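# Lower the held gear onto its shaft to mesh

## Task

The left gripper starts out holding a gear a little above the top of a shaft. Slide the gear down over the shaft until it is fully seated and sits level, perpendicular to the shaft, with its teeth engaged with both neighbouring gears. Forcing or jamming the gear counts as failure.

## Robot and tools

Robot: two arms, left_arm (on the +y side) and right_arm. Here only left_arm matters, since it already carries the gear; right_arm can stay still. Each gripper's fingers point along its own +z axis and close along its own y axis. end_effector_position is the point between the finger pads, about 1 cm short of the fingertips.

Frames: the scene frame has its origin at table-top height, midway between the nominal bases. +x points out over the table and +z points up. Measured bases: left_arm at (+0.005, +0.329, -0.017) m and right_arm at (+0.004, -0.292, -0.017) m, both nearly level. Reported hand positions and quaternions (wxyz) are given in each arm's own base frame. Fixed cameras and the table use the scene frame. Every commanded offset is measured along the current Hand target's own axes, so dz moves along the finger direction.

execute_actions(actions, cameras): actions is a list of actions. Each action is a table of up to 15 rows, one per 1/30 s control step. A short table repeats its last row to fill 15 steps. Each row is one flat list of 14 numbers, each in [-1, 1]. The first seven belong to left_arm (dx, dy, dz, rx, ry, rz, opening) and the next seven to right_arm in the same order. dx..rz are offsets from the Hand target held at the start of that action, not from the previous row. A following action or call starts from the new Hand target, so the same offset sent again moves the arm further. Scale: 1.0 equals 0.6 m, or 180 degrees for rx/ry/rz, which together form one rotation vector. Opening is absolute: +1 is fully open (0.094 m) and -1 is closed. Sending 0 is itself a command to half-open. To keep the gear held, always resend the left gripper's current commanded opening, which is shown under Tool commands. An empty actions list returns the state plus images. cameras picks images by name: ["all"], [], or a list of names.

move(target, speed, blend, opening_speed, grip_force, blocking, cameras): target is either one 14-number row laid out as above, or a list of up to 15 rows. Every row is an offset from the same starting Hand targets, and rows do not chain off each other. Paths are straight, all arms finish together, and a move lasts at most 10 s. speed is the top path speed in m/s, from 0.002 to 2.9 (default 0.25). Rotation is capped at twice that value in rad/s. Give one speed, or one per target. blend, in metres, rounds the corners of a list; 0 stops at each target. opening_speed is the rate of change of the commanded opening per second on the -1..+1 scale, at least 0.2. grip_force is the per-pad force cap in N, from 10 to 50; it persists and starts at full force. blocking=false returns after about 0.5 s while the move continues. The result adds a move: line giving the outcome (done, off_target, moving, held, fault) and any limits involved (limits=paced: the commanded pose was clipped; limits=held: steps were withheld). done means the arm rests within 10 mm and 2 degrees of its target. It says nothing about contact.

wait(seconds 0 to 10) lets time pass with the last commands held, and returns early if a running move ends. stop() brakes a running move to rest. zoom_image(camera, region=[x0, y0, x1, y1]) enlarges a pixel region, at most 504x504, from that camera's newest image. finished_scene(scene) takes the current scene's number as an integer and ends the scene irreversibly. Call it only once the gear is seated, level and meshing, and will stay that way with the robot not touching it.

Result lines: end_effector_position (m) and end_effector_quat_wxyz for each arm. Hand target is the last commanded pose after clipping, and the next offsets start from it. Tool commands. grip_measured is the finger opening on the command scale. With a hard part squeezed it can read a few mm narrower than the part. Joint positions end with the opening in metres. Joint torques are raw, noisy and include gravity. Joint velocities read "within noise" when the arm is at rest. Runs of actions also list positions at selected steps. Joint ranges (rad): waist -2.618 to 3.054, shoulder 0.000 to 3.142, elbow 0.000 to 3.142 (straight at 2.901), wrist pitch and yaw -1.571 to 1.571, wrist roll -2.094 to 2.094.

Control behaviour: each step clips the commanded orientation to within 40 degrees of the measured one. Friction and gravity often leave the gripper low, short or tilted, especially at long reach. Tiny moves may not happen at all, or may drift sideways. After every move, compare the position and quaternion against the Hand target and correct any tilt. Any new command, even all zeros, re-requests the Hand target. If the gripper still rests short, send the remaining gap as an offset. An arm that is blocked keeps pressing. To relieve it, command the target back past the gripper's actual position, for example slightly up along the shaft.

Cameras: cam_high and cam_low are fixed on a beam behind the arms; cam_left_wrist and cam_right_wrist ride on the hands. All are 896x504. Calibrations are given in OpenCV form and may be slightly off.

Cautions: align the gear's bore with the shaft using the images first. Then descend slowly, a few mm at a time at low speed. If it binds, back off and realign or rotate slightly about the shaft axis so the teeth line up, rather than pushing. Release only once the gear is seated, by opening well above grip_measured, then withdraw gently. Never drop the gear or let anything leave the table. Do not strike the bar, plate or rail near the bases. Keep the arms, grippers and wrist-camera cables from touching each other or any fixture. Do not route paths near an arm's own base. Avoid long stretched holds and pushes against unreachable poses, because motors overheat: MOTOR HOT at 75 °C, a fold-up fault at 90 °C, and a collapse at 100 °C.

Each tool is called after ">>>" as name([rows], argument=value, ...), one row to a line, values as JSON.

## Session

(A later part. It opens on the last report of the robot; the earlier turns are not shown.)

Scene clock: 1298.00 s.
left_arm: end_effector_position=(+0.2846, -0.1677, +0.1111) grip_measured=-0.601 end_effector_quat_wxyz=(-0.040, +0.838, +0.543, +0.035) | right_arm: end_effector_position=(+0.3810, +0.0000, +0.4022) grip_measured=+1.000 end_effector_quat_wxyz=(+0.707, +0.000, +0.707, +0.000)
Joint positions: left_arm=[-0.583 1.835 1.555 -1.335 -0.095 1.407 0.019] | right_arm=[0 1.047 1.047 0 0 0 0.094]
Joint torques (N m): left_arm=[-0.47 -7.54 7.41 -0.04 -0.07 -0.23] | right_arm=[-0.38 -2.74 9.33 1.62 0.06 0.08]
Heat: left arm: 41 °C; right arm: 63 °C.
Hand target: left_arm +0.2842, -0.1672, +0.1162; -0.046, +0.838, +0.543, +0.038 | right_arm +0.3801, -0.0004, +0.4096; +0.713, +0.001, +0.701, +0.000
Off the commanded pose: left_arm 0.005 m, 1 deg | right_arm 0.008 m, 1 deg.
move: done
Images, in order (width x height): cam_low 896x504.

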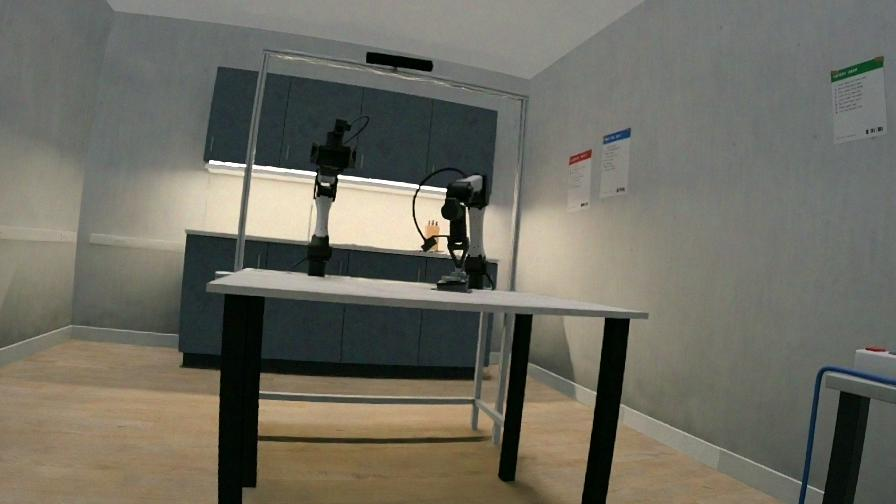

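>>> move([
  [0,0,0,0,0,0.008,-1,0,0,0,0,0,0,1],
  [0,0,0.029,0,0,0.008,-1,0,0,0,0,0,0,1],
], speed=0.06, cameras=["cam_left_wrist"])

>>> zoom_image(camera="cam_left_wrist", region=[475, 240, 545, 310])

>>> zoom_image(camera="cam_left_wrist", region=[355, 250, 415, 330])

Scene clock: 1314.17 s.
left_arm: end_effector_position=(+0.2854, -0.1680, +0.1089) grip_measured=-0.601 end_effector_quat_wxyz=(-0.038, +0.842, +0.537, +0.035) | right_arm: end_effector_position=(+0.3810, +0.0000, +0.4022) grip_measured=+1.000 end_effector_quat_wxyz=(+0.707, +0.000, +0.707, +0.000)
Joint positions: left_arm=[-0.583 1.835 1.546 -1.323 -0.096 1.421 0.019] | right_arm=[0 1.047 1.047 0 0 0 0.094]
Joint torques (N m): left_arm=[-0.02 -7.56 2.74 0.45 -0.07 -0.06] | right_arm=[-0.36 -2.81 9.35 1.64 0.06 0.06]
Heat: left arm: 42 °C; right arm: 63 °C.
Hand target: left_arm +0.2845, -0.1651, +0.0989; -0.047, +0.844, +0.532, +0.037 | right_arm +0.3801, -0.0004, +0.4096; +0.713, +0.001, +0.701, +0.000
Off the commanded pose: left_arm 0.010 m, 1 deg | right_arm 0.008 m, 1 deg.
move: done
camera_calibration:
cam_left_wrist: T_world_to_cam=[[-0.939218, 0.343312, 0.00230748, 0.325375], [0.278459, 0.757829, 0.590048, 0.0260549], [0.200822, 0.554826, -0.807365, 0.2276], [0, 0, 0, 1]] pos_world=[0.252636, -0.257729, 0.167632]
Images, in order (width x height): cam_left_wrist 896x504.

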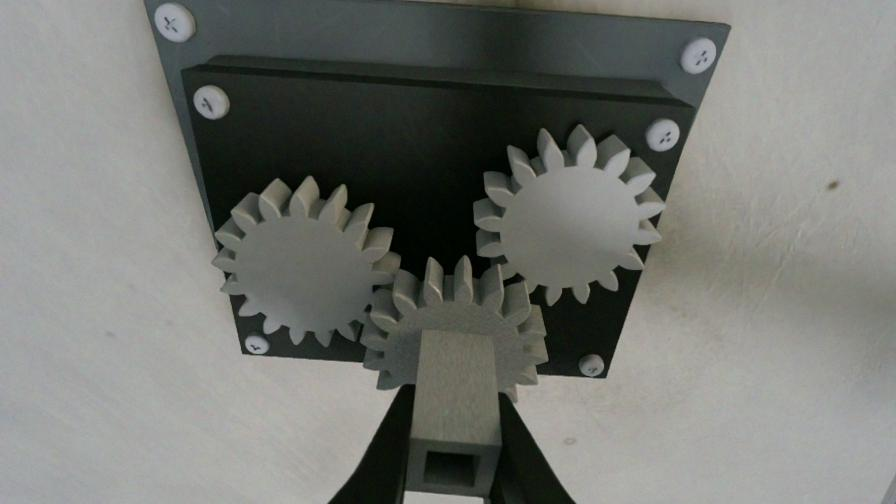

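Scaled by 7.200 from the camera's 896x504 image, which has a finer 1280x720 frame.

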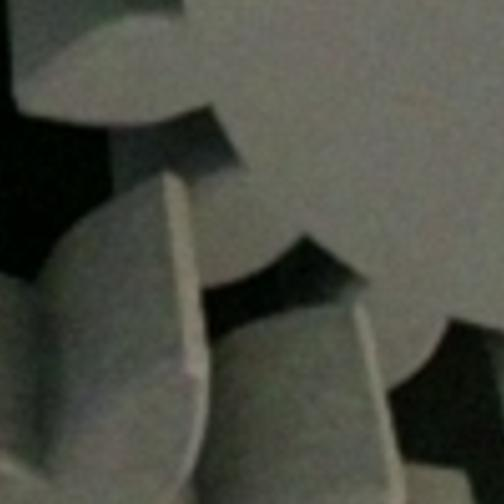

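Scaled by 6.300 from the camera's 896x504 image, which has a finer 1280x720 frame.

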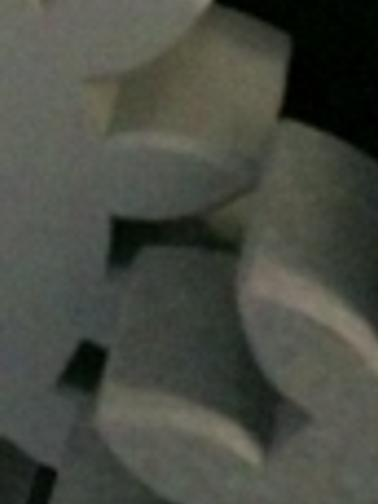

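>>> move([
  [0,0,0.006,0,0,0,-1,0,0,0,0,0,0,1],
  [0,0,0.006,0,0,0.008,-1,0,0,0,0,0,0,1],
  [0,0,0.006,0,0,-0.006,-1,0,0,0,0,0,0,1],
  [0,0,0.006,0,0,0.002,-1,0,0,0,0,0,0,1],
], speed=0.05, cameras=["cam_left_wrist"])

>>> zoom_image(camera="cam_left_wrist", region=[475, 240, 545, 310])

>>> zoom_image(camera="cam_left_wrist", region=[355, 250, 415, 330])

Scene clock: 1325.80 s.
left_arm: end_effector_position=(+0.2855, -0.1683, +0.1088) grip_measured=-0.601 end_effector_quat_wxyz=(-0.034, +0.843, +0.535, +0.037) | right_arm: end_effector_position=(+0.3810, +0.0000, +0.4022) grip_measured=+1.000 end_effector_quat_wxyz=(+0.707, +0.000, +0.707, +0.000)
Joint positions: left_arm=[-0.583 1.827 1.536 -1.311 -0.095 1.427 0.019] | right_arm=[0 1.047 1.047 0 0 0 0.094]
Joint torques (N m): left_arm=[0.02 -6.79 2.43 0.49 -0.08 -0.05] | right_arm=[-0.32 -2.81 9.31 1.62 0.07 0.07]
Heat: left arm: 42 °C; right arm: 63 °C.
Hand target: left_arm +0.2845, -0.1647, +0.0953; -0.047, +0.846, +0.530, +0.037 | right_arm +0.3801, -0.0004, +0.4096; +0.713, +0.001, +0.701, +0.000
Off the commanded pose: left_arm 0.014 m, 2 deg | right_arm 0.008 m, 1 deg.
move: off_target (left_arm)
camera_calibration:
cam_left_wrist: T_world_to_cam=[[-0.93726, 0.348583, -0.00575776, 0.326724], [0.278953, 0.759743, 0.587347, 0.0268085], [0.209113, 0.548891, -0.809315, 0.224363], [0, 0, 0, 1]] pos_world=[0.25183, -0.257409, 0.167716]
Images, in order (width x height): cam_left_wrist 896x504.

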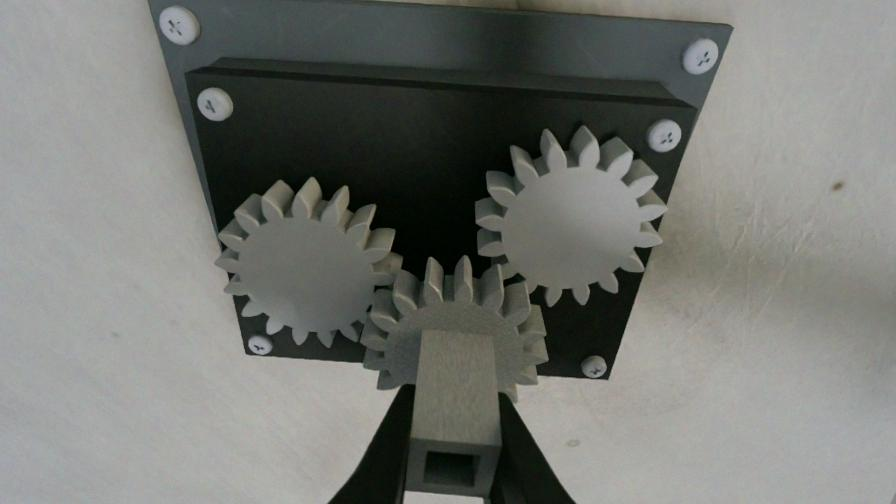

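Scaled by 7.200 from the camera's 896x504 image, which has a finer 1280x720 frame.

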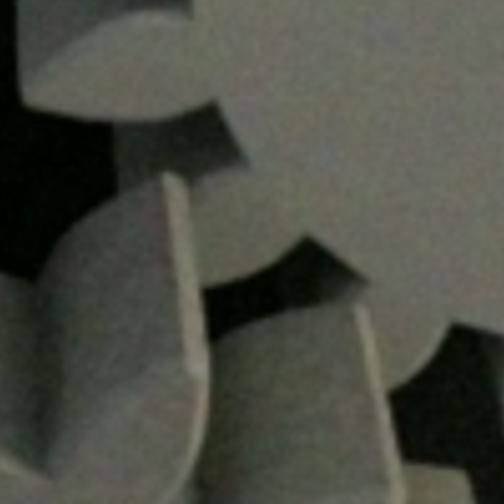

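Scaled by 6.300 from the camera's 896x504 image, which has a finer 1280x720 frame.

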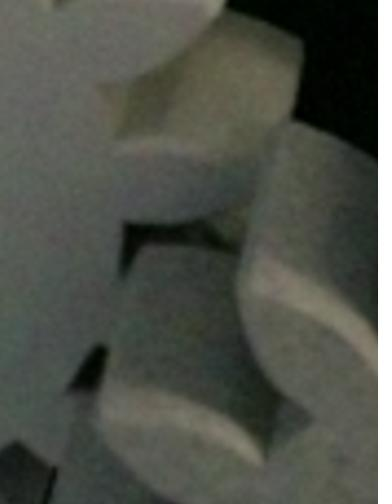

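>>> move([
  [0,0,-0.036,0,0,0,-1,0,0,0,0,0,0,1],
  [0,-0.005,-0.036,0.002,0,-0.002,-1,0,0,0,0,0,0,1],
  [0,-0.006,-0.006,0.002,0,-0.002,-1,0,0,0,0,0,0,1],
], speed=0.06, cameras=["cam_left_wrist"])

>>> zoom_image(camera="cam_left_wrist", region=[475, 240, 545, 310])

>>> zoom_image(camera="cam_left_wrist", region=[355, 250, 415, 330])

Scene clock: 1350.60 s.
left_arm: end_effector_position=(+0.2841, -0.1676, +0.1090) grip_measured=-0.601 end_effector_quat_wxyz=(-0.037, +0.844, +0.534, +0.036) | right_arm: end_effector_position=(+0.3810, +0.0000, +0.4022) grip_measured=+1.000 end_effector_quat_wxyz=(+0.707, +0.000, +0.707, +0.000)
Joint positions: left_arm=[-0.584 1.827 1.536 -1.318 -0.097 1.428 0.019] | right_arm=[0 1.047 1.047 0 0 0 0.094]
Joint torques (N m): left_arm=[-0.02 -7.43 2.71 0.38 -0.05 -0.14] | right_arm=[-0.35 -2.81 9.26 1.61 0.06 0.06]
Heat: left arm: 40 °C; right arm: 64 °C.
Hand target: left_arm +0.2812, -0.1636, +0.0990; -0.049, +0.844, +0.532, +0.035 | right_arm +0.3801, -0.0004, +0.4096; +0.713, +0.001, +0.701, +0.000
Off the commanded pose: left_arm 0.011 m, 1 deg | right_arm 0.008 m, 1 deg.
move: off_target (left_arm)
camera_calibration:
cam_left_wrist: T_world_to_cam=[[-0.936452, 0.350795, -0.000234544, 0.324813], [0.283112, 0.756166, 0.589966, 0.0244602], [0.207134, 0.552409, -0.807428, 0.225507], [0, 0, 0, 1]] pos_world=[0.250537, -0.257011, 0.167726]
Images, in order (width x height): cam_left_wrist 896x504.

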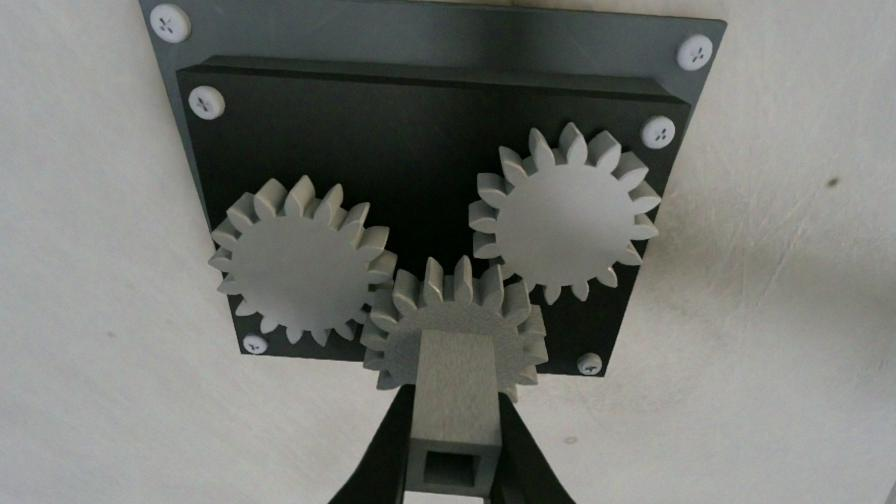

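Scaled by 7.200 from the camera's 896x504 image, which has a finer 1280x720 frame.

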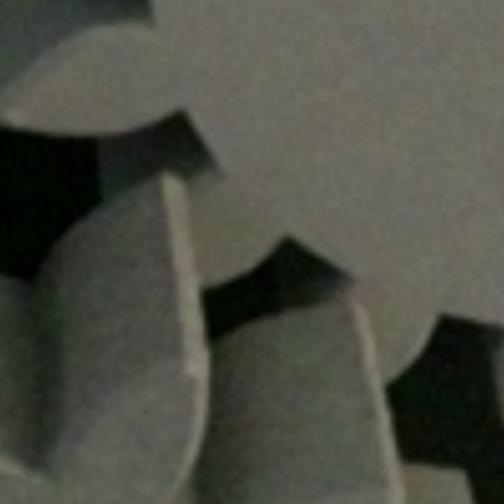

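Scaled by 6.300 from the camera's 896x504 image, which has a finer 1280x720 frame.

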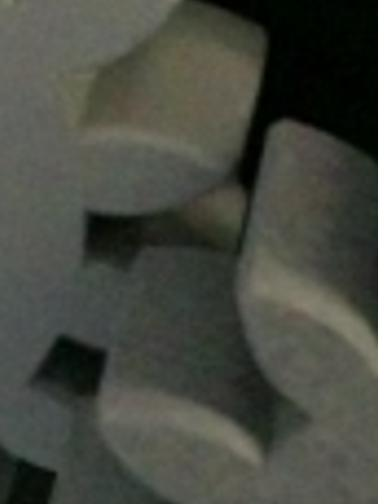

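>>> move([
  [0,0,0,0,0,-0.005,-1,0,0,0,0,0,0,1],
  [0,-0.002,0.009,0.002,0,-0.005,-1,0,0,0,0,0,0,1],
  [0,-0.002,0.009,0.002,0,0.002,-1,0,0,0,0,0,0,1],
], speed=0.06, cameras=["cam_left_wrist"])

>>> zoom_image(camera="cam_left_wrist", region=[340, 220, 580, 360])

Scene clock: 1360.23 s.
left_arm: end_effector_position=(+0.2840, -0.1676, +0.1088) grip_measured=-0.601 end_effector_quat_wxyz=(-0.033, +0.844, +0.535, +0.038) | right_arm: end_effector_position=(+0.3810, +0.0000, +0.4022) grip_measured=+1.000 end_effector_quat_wxyz=(+0.707, +0.000, +0.707, +0.000)
Joint positions: left_arm=[-0.584 1.818 1.524 -1.305 -0.097 1.426 0.019] | right_arm=[0 1.047 1.047 0 0 0 0.094]
Joint torques (N m): left_arm=[0.14 -6.46 2.22 0.42 -0.05 -0.06] | right_arm=[-0.27 -2.84 9.29 1.62 0.08 0.08]
Heat: left arm: 40 °C; right arm: 64 °C.
Hand target: left_arm +0.2802, -0.1624, +0.0937; -0.052, +0.846, +0.530, +0.033 | right_arm +0.3801, -0.0004, +0.4096; +0.713, +0.001, +0.701, +0.000
Off the commanded pose: left_arm 0.016 m, 2 deg | right_arm 0.008 m, 1 deg.
move: off_target (left_arm)
camera_calibration:
cam_left_wrist: T_world_to_cam=[[-0.936809, 0.349707, -0.00964311, 0.32558], [0.277494, 0.759583, 0.588244, 0.0268804], [0.213038, 0.548397, -0.808626, 0.223069], [0, 0, 0, 1]] pos_world=[0.250025, -0.256606, 0.167707]
Images, in order (width x height): cam_left_wrist 896x504.

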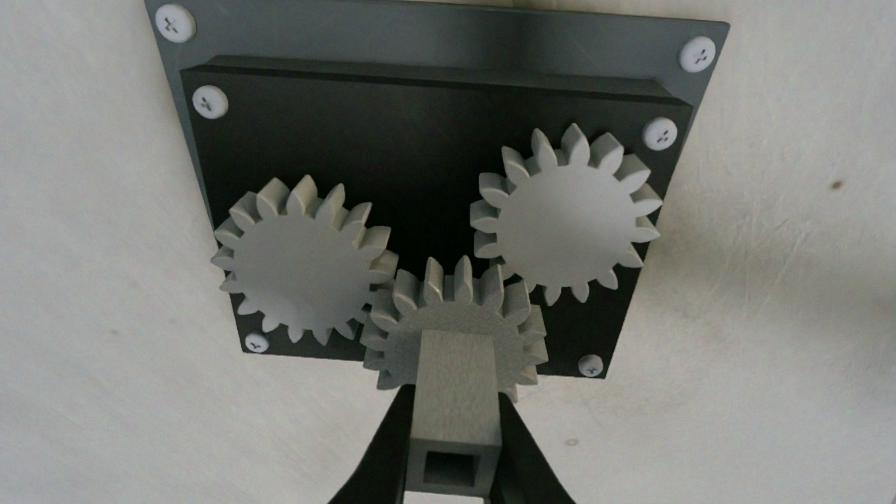

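Scaled by 2.100 from the camera's 896x504 image, which has a finer 1280x720 frame.

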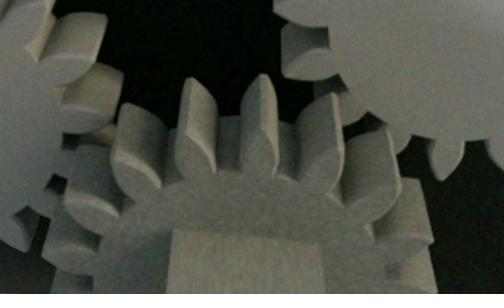

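>>> zoom_image(camera="cam_left_wrist", region=[465, 115, 565, 215])

>>> zoom_image(camera="cam_left_wrist", region=[565, 115, 665, 215])

>>> zoom_image(camera="cam_left_wrist", region=[565, 215, 665, 315])

>>> zoom_image(camera="cam_left_wrist", region=[205, 170, 305, 270])

>>> zoom_image(camera="cam_left_wrist", region=[205, 260, 305, 360])

>>> zoom_image(camera="cam_left_wrist", region=[305, 170, 405, 270])

Scaled by 5.040 from the camera's 896x504 image, which has a finer 1280x720 frame.

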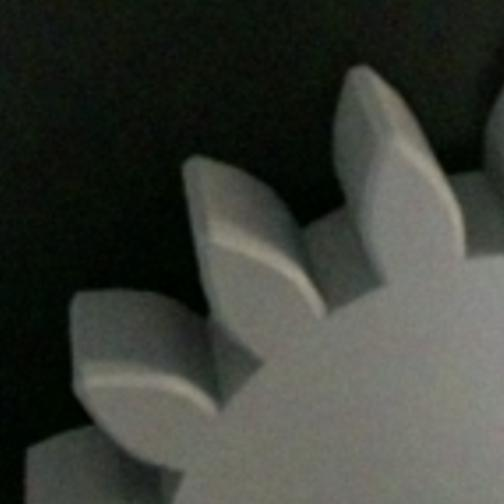

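Scaled by 5.040 from the camera's 896x504 image, which has a finer 1280x720 frame.

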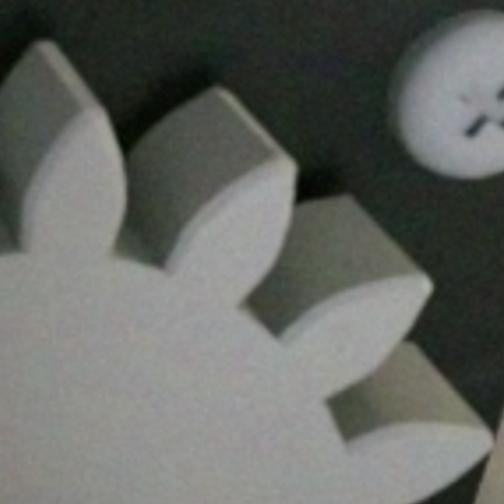

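Scaled by 5.040 from the camera's 896x504 image, which has a finer 1280x720 frame.

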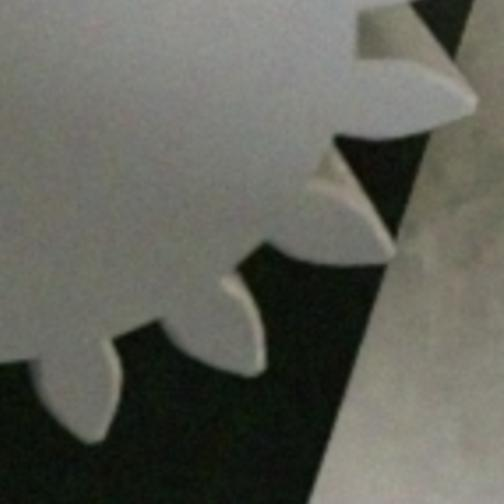

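Scaled by 5.040 from the camera's 896x504 image, which has a finer 1280x720 frame.

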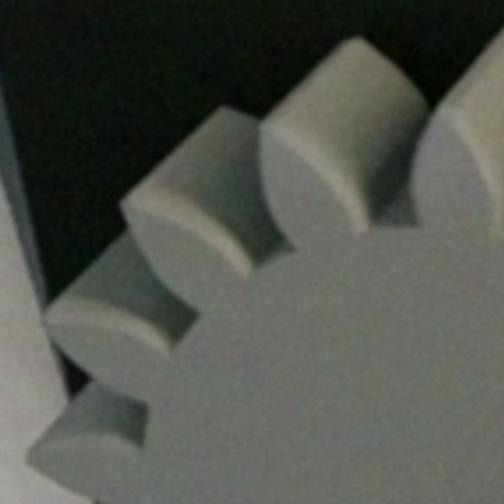

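Scaled by 5.040 from the camera's 896x504 image, which has a finer 1280x720 frame.

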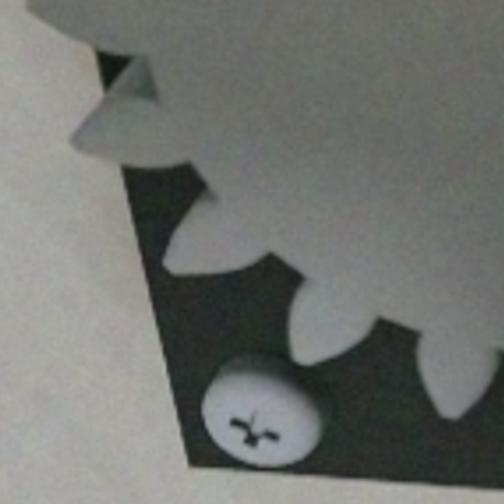

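Scaled by 5.040 from the camera's 896x504 image, which has a finer 1280x720 frame.

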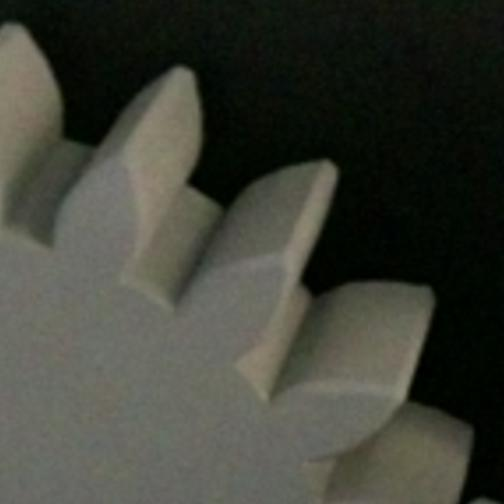

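>>> move([
  [0,0,-0.038,0,0,0,-1,0,0,0,0,0,0,1],
  [0,0.002,-0.038,-0.01,0,-0.0255,-1,0,0,0,0,0,0,1],
  [0,0.002,-0.018,-0.01,0,-0.0255,-1,0,0,0,0,0,0,1],
  [0,0.002,-0.018,-0.01,0,0.0095,-1,0,0,0,0,0,0,1],
  [0,0.002,-0.038,0,0,0.0095,-1,0,0,0,0,0,0,1],
  [0,0,-0.01,0,0,0.0095,-1,0,0,0,0,0,0,1],
], speed=0.05, cameras=["cam_left_wrist"])

>>> zoom_image(camera="cam_left_wrist", region=[475, 240, 545, 310])

>>> zoom_image(camera="cam_left_wrist", region=[355, 250, 415, 330])

Scene clock: 1489.67 s.
left_arm: end_effector_position=(+0.2840, -0.1678, +0.1090) grip_measured=-0.601 end_effector_quat_wxyz=(-0.040, +0.852, +0.521, +0.037) | right_arm: end_effector_position=(+0.3810, +0.0000, +0.4022) grip_measured=+1.000 end_effector_quat_wxyz=(+0.707, +0.000, +0.707, +0.000)
Joint positions: left_arm=[-0.586 1.83 1.539 -1.321 -0.1 1.455 0.019] | right_arm=[0 1.047 1.047 0 0 0 0.094]
Joint torques (N m): left_arm=[0.2 -7.53 2.84 0.32 0 -0.05] | right_arm=[-0.36 -2.85 9.26 1.64 0.07 0.07]
Heat: left arm: 40 °C; right arm: 64 °C.
Hand target: left_arm +0.2802, -0.1631, +0.0997; -0.053, +0.854, +0.517, +0.033 | right_arm +0.3801, -0.0004, +0.4096; +0.713, +0.001, +0.701, +0.000
Off the commanded pose: left_arm 0.011 m, 2 deg | right_arm 0.008 m, 1 deg.
move: off_target (left_arm)
camera_calibration:
cam_left_wrist: T_world_to_cam=[[-0.92544, 0.378866, 0.00460324, 0.325731], [0.307675, 0.744342, 0.592698, 0.0153777], [0.221127, 0.549923, -0.805411, 0.220942], [0, 0, 0, 1]] pos_world=[0.247857, -0.256356, 0.167336]
Images, in order (width x height): cam_left_wrist 896x504.

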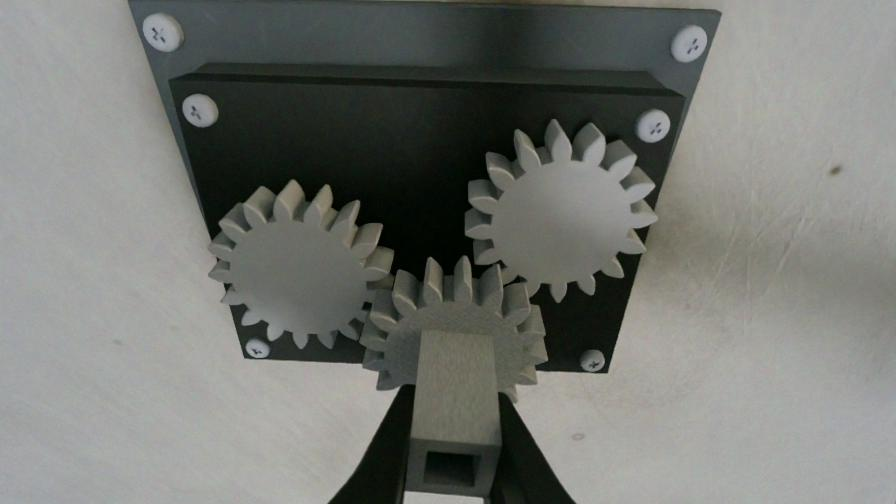

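Scaled by 7.200 from the camera's 896x504 image, which has a finer 1280x720 frame.

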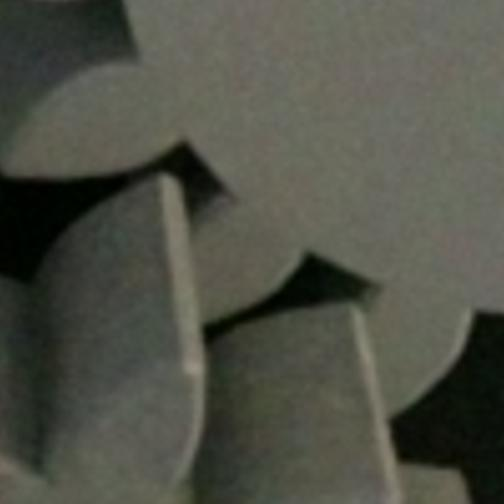

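Scaled by 6.300 from the camera's 896x504 image, which has a finer 1280x720 frame.

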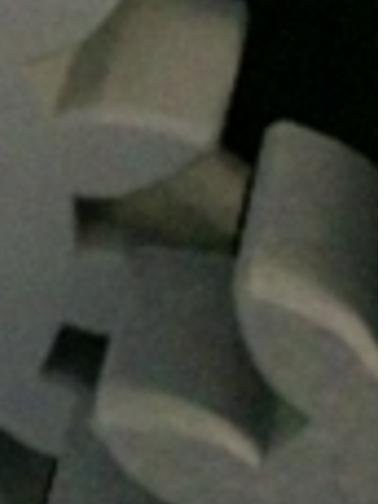

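>>> move([
  [0,0,-0.028,0,0,0,-1,0,0,0,0,0,0,1],
  [0,0,-0.028,0,0,0.01,-1,0,0,0,0,0,0,1],
  [0,0,0.002,0,0,0.01,-1,0,0,0,0,0,0,1],
], speed=0.05, cameras=["cam_left_wrist"])

>>> zoom_image(camera="cam_left_wrist", region=[475, 240, 545, 310])

>>> zoom_image(camera="cam_left_wrist", region=[355, 250, 415, 330])

Scene clock: 1502.77 s.
left_arm: end_effector_position=(+0.2842, -0.1678, +0.1092) grip_measured=-0.601 end_effector_quat_wxyz=(-0.039, +0.860, +0.508, +0.037) | right_arm: end_effector_position=(+0.3810, +0.0000, +0.4022) grip_measured=+1.000 end_effector_quat_wxyz=(+0.707, +0.000, +0.707, +0.000)
Joint positions: left_arm=[-0.586 1.828 1.537 -1.318 -0.101 1.486 0.019] | right_arm=[0 1.047 1.047 0 0 0 0.094]
Joint torques (N m): left_arm=[0.21 -7.34 2.67 0.33 0 -0.06] | right_arm=[-0.32 -2.85 9.29 1.62 0.06 0.06]
Heat: left arm: 41 °C; right arm: 64 °C.
Hand target: left_arm +0.2802, -0.1629, +0.0985; -0.053, +0.862, +0.504, +0.032 | right_arm +0.3801, -0.0004, +0.4096; +0.713, +0.001, +0.701, +0.000
Off the commanded pose: left_arm 0.012 m, 2 deg | right_arm 0.008 m, 1 deg.
move: off_target (left_arm)
camera_calibration:
cam_left_wrist: T_world_to_cam=[[-0.913671, 0.406423, 0.00505207, 0.327154], [0.330245, 0.735056, 0.592141, 0.00725072], [0.236946, 0.542691, -0.805818, 0.215412], [0, 0, 0, 1]] pos_world=[0.245475, -0.255194, 0.167637]
Images, in order (width x height): cam_left_wrist 896x504.

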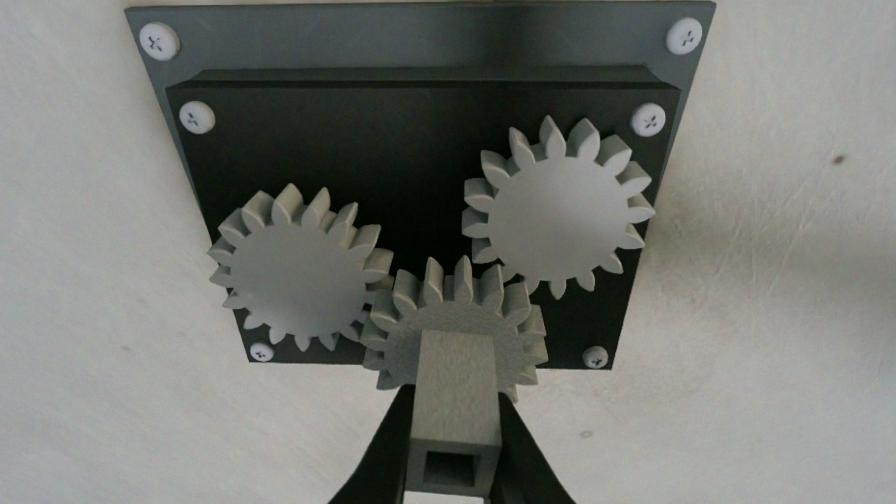

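Scaled by 7.200 from the camera's 896x504 image, which has a finer 1280x720 frame.

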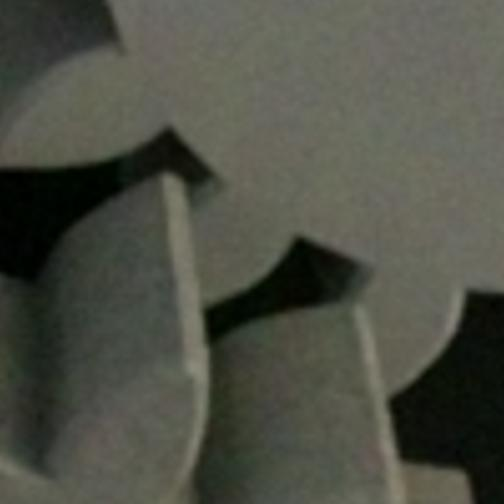

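Scaled by 6.300 from the camera's 896x504 image, which has a finer 1280x720 frame.

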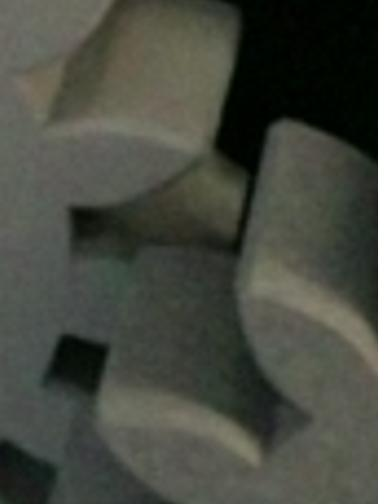

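>>> move([
  [0,0.003,0.003,0,0.002,0.002,-1,0,0,0,0,0,0,1],
  [0,0.003,0.008,0,0.004,0.002,-1,0,0,0,0,0,0,1],
  [-0.003,0.005,0.008,0,0.006,0.004,-1,0,0,0,0,0,0,1],
  [-0.003,0.005,0.008,0,0.008,0,-1,0,0,0,0,0,0,1],
], speed=0.04, cameras=["cam_left_wrist"])

>>> zoom_image(camera="cam_left_wrist", region=[475, 240, 545, 310])

>>> zoom_image(camera="cam_left_wrist", region=[355, 250, 415, 330])

Scene clock: 1517.87 s.
left_arm: end_effector_position=(+0.2840, -0.1681, +0.1090) grip_measured=-0.601 end_effector_quat_wxyz=(-0.041, +0.862, +0.503, +0.044) | right_arm: end_effector_position=(+0.3810, +0.0000, +0.4022) grip_measured=+1.000 end_effector_quat_wxyz=(+0.707, +0.000, +0.707, +0.000)
Joint positions: left_arm=[-0.595 1.826 1.533 -1.314 -0.115 1.488 0.019] | right_arm=[0 1.047 1.047 0 0 0 0.094]
Joint torques (N m): left_arm=[-0.36 -5.96 2.63 0.43 -0.12 -0.22] | right_arm=[-0.32 -2.86 9.36 1.63 0.05 0.06]
Heat: left arm: 40 °C; right arm: 64 °C.
Hand target: left_arm +0.2818, -0.1654, +0.0933; -0.060, +0.861, +0.503, +0.043 | right_arm +0.3801, -0.0004, +0.4096; +0.713, +0.001, +0.701, +0.000
Off the commanded pose: left_arm 0.016 m, 2 deg | right_arm 0.008 m, 1 deg.
move: off_target (left_arm)
camera_calibration:
cam_left_wrist: T_world_to_cam=[[-0.908942, 0.416922, 0.00102943, 0.328044], [0.333058, 0.724617, 0.603327, 0.00393111], [0.250794, 0.548732, -0.797494, 0.211706], [0, 0, 0, 1]] pos_world=[0.243769, -0.255787, 0.166124]
Images, in order (width x height): cam_left_wrist 896x504.

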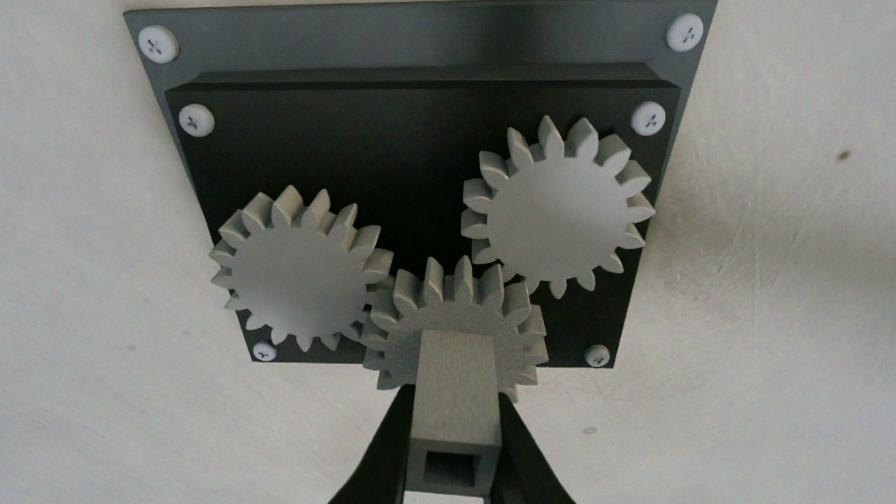

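Scaled by 7.200 from the camera's 896x504 image, which has a finer 1280x720 frame.

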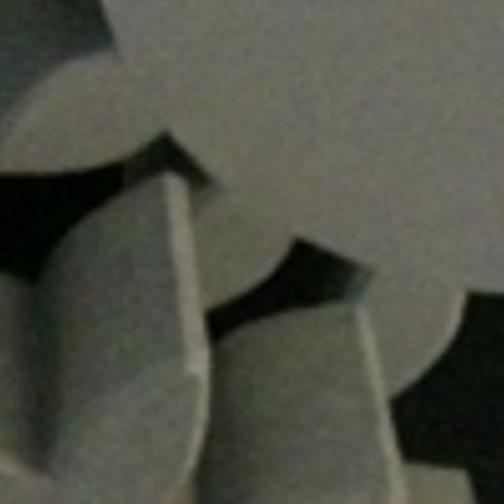

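Scaled by 6.300 from the camera's 896x504 image, which has a finer 1280x720 frame.

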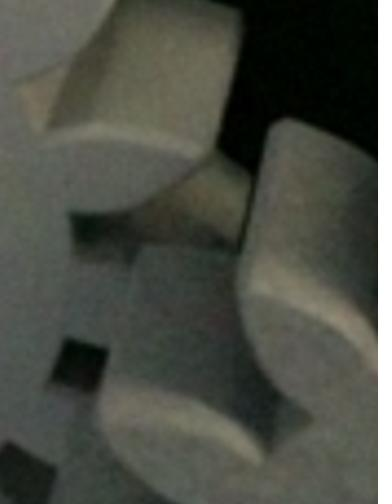

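>>> move([
  [0,0,-0.047,0,-0.005,0,-1,0,0,0,0,0,0,1],
], speed=0.08, cameras=["cam_left_wrist","cam_low"])

>>> zoom_image(camera="cam_left_wrist", region=[340, 210, 580, 350])

>>> zoom_image(camera="cam_low", region=[440, 262, 475, 288])

>>> move([
  [0,0,0,0,0,-0.02,-1,0,0,0,0,0,0,1],
], speed=0.08, cameras=["cam_left_wrist"])

>>> zoom_image(camera="cam_left_wrist", region=[340, 210, 580, 350])

Scene clock: 1562.03 s.
left_arm: end_effector_position=(+0.2840, -0.1687, +0.1162) grip_measured=-0.601 end_effector_quat_wxyz=(-0.051, +0.862, +0.504, +0.040) | right_arm: end_effector_position=(+0.3810, +0.0000, +0.4022) grip_measured=+1.000 end_effector_quat_wxyz=(+0.707, +0.000, +0.707, +0.000)
Joint positions: left_arm=[-0.597 1.846 1.586 -1.369 -0.115 1.484 0.019] | right_arm=[0 1.047 1.047 0 0 0 0.094]
Joint torques (N m): left_arm=[-0.4 -7.71 7.35 -0.1 0.07 -0.21] | right_arm=[-0.35 -2.8 9.33 1.63 0.07 0.06]
Heat: left arm: 39 °C; right arm: 65 °C.
Hand target: left_arm +0.2815, -0.1696, +0.1212; -0.056, +0.861, +0.503, +0.036 | right_arm +0.3801, -0.0004, +0.4096; +0.713, +0.001, +0.701, +0.000
Off the commanded pose: left_arm 0.006 m, 1 deg | right_arm 0.008 m, 1 deg.
move: done
camera_calibration:
cam_left_wrist: T_world_to_cam=[[-0.909842, 0.414392, 0.0215848, 0.325624], [0.341542, 0.718321, 0.606105, -0.00378957], [0.23566, 0.558832, -0.795092, 0.223494], [0, 0, 0, 1]] pos_world=[0.244892, -0.257109, 0.172966]
Images, in order (width x height): cam_low 896x504, cam_left_wrist 896x504.

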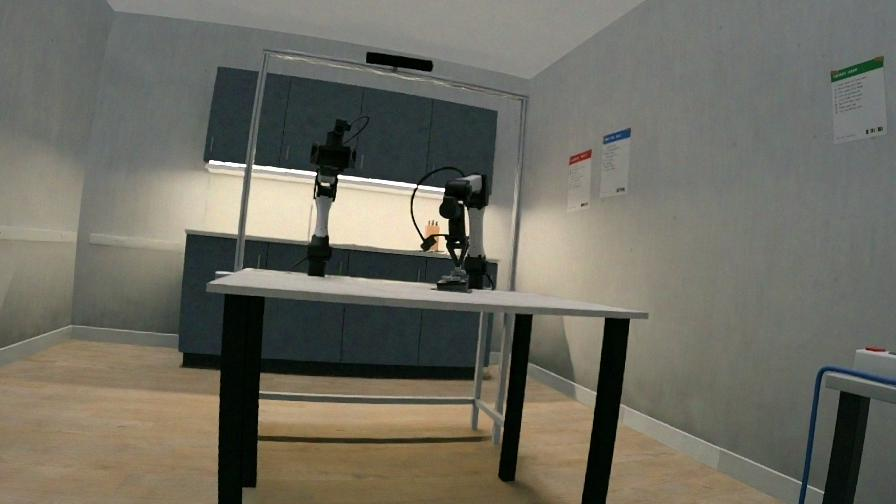

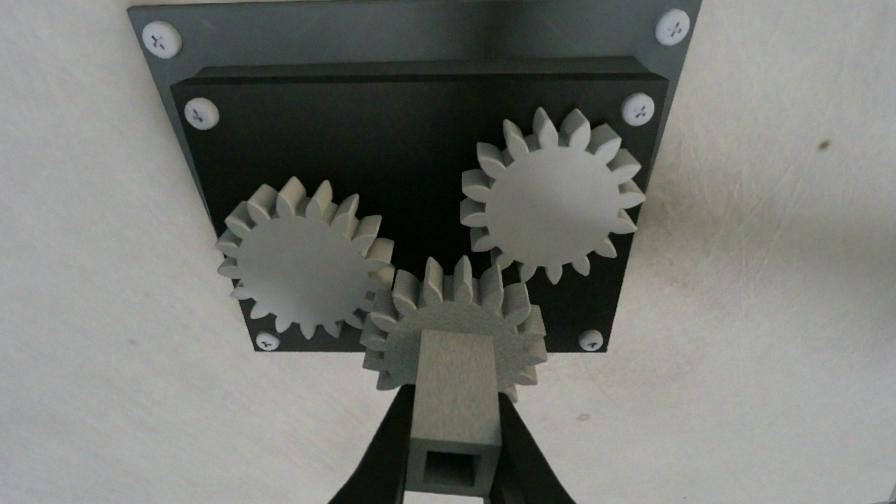

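Scaled by 2.100 from the camera's 896x504 image, which has a finer 1280x720 frame.

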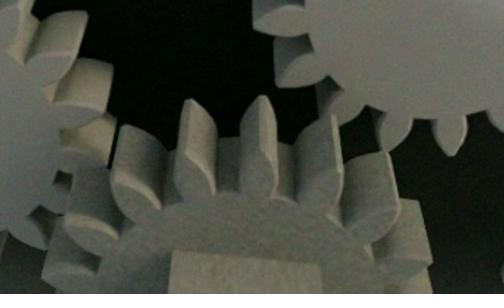

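Scaled by 14.400 from the camera's 896x504 image, which has a finer 1280x720 frame.

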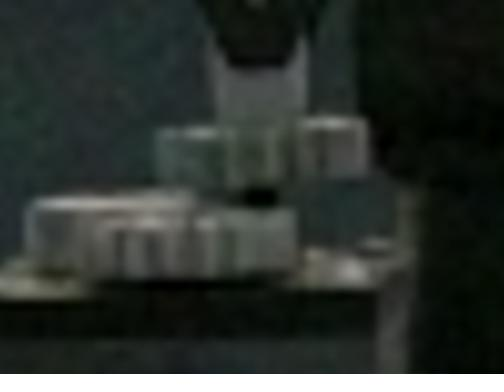

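Scene clock: 1563.03 s.
left_arm: end_effector_position=(+0.2839, -0.1687, +0.1162) grip_measured=-0.601 end_effector_quat_wxyz=(-0.050, +0.846, +0.530, +0.041) | right_arm: end_effector_position=(+0.3810, +0.0000, +0.4022) grip_measured=+1.000 end_effector_quat_wxyz=(+0.707, +0.000, +0.707, +0.000)
Joint positions: left_arm=[-0.597 1.846 1.586 -1.369 -0.115 1.422 0.019] | right_arm=[0 1.047 1.047 0 0 0 0.094]
Joint torques (N m): left_arm=[-0.46 -7.73 7.31 -0.09 0.06 -0.22] | right_arm=[-0.36 -2.76 9.28 1.62 0.06 0.07]
Heat: left arm: 39 °C; right arm: 65 °C.
Hand target: left_arm +0.2815, -0.1695, +0.1212; -0.054, +0.845, +0.530, +0.038 | right_arm +0.3801, -0.0004, +0.4096; +0.713, +0.001, +0.701, +0.000
Off the commanded pose: left_arm 0.006 m, 1 deg | right_arm 0.008 m, 1 deg.
move: done
camera_calibration:
cam_left_wrist: T_world_to_cam=[[-0.933643, 0.357919, 0.0143131, 0.323674], [0.292339, 0.738268, 0.607864, 0.0133045], [0.206999, 0.571712, -0.793912, 0.233616], [0, 0, 0, 1]] pos_world=[0.249949, -0.259232, 0.17275]
Images, in order (width x height): cam_left_wrist 896x504.

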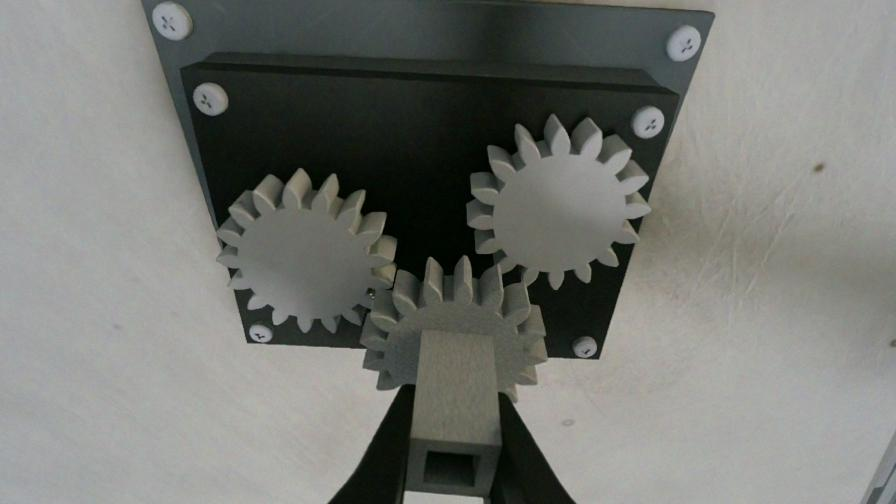

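Scaled by 2.100 from the camera's 896x504 image, which has a finer 1280x720 frame.

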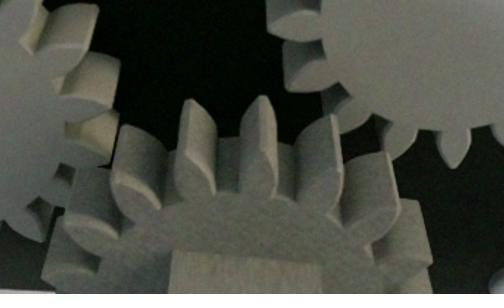

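>>> move([
  [0.0033,0.0033,0,-0.0035,-0.0052,0.021,-1,0,0,0,0,0,0,1],
  [0.0033,0.0033,0.0335,-0.0035,-0.0052,0.021,-1,0,0,0,0,0,0,1],
], speed=0.05, cameras=["cam_left_wrist","cam_low"])

>>> zoom_image(camera="cam_left_wrist", region=[475, 240, 545, 310])

>>> zoom_image(camera="cam_left_wrist", region=[355, 250, 415, 330])

>>> zoom_image(camera="cam_low", region=[440, 262, 475, 288])

Scene clock: 1602.13 s.
left_arm: end_effector_position=(+0.2854, -0.1689, +0.1092) grip_measured=-0.601 end_effector_quat_wxyz=(-0.043, +0.862, +0.504, +0.036) | right_arm: end_effector_position=(+0.3810, +0.0000, +0.4022) grip_measured=+1.000 end_effector_quat_wxyz=(+0.707, +0.000, +0.707, +0.000)
Joint positions: left_arm=[-0.588 1.841 1.554 -1.329 -0.103 1.493 0.019] | right_arm=[0 1.047 1.047 0 0 0 0.094]
Joint torques (N m): left_arm=[0.53 -7.91 2.97 0.39 0.1 -0.08] | right_arm=[-0.4 -2.82 9.32 1.62 0.08 0.07]
Heat: left arm: 41 °C; right arm: 65 °C.
Hand target: left_arm +0.2843, -0.1660, +0.1016; -0.046, +0.863, +0.502, +0.032 | right_arm +0.3801, -0.0004, +0.4096; +0.713, +0.001, +0.701, +0.000
Off the commanded pose: left_arm 0.008 m, 1 deg | right_arm 0.008 m, 1 deg.
move: done
camera_calibration:
cam_left_wrist: T_world_to_cam=[[-0.909686, 0.415091, 0.0130487, 0.328153], [0.340769, 0.728111, 0.594753, 0.00317594], [0.237376, 0.545485, -0.803803, 0.215878], [0, 0, 0, 1]] pos_world=[0.24619, -0.256284, 0.167352]
Images, in order (width x height): cam_low 896x504, cam_left_wrist 896x504.

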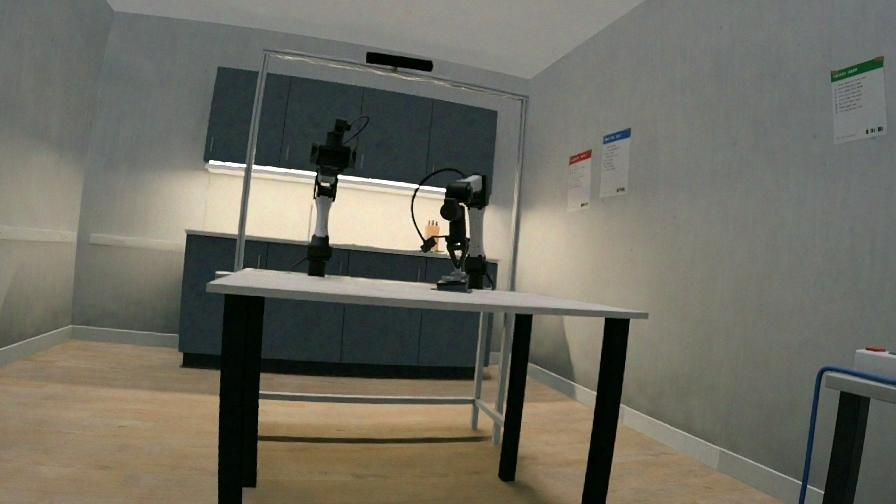

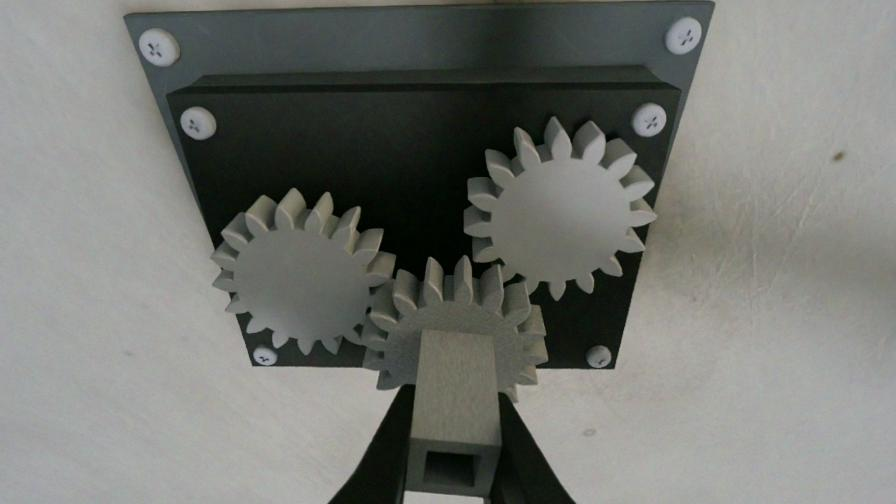

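Scaled by 7.200 from the camera's 896x504 image, which has a finer 1280x720 frame.

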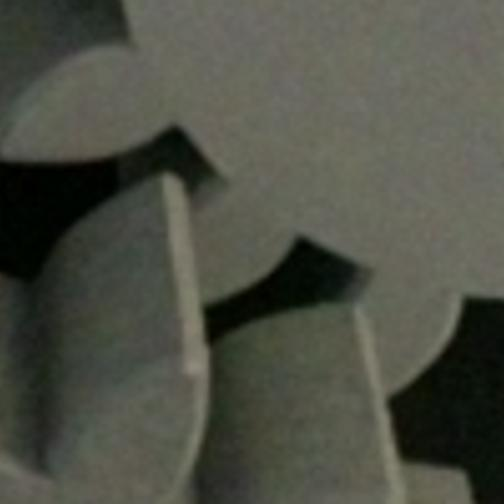

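Scaled by 6.300 from the camera's 896x504 image, which has a finer 1280x720 frame.

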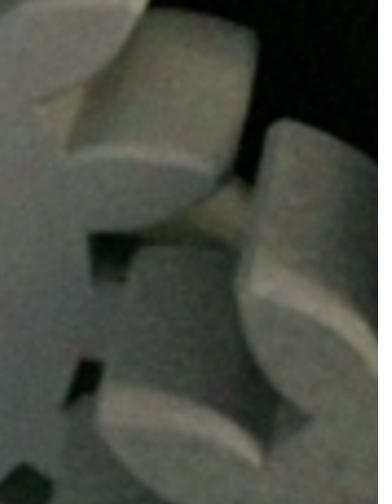

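Scaled by 14.400 from the camera's 896x504 image, which has a finer 1280x720 frame.

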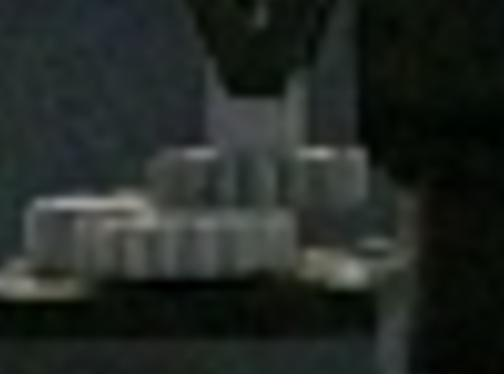

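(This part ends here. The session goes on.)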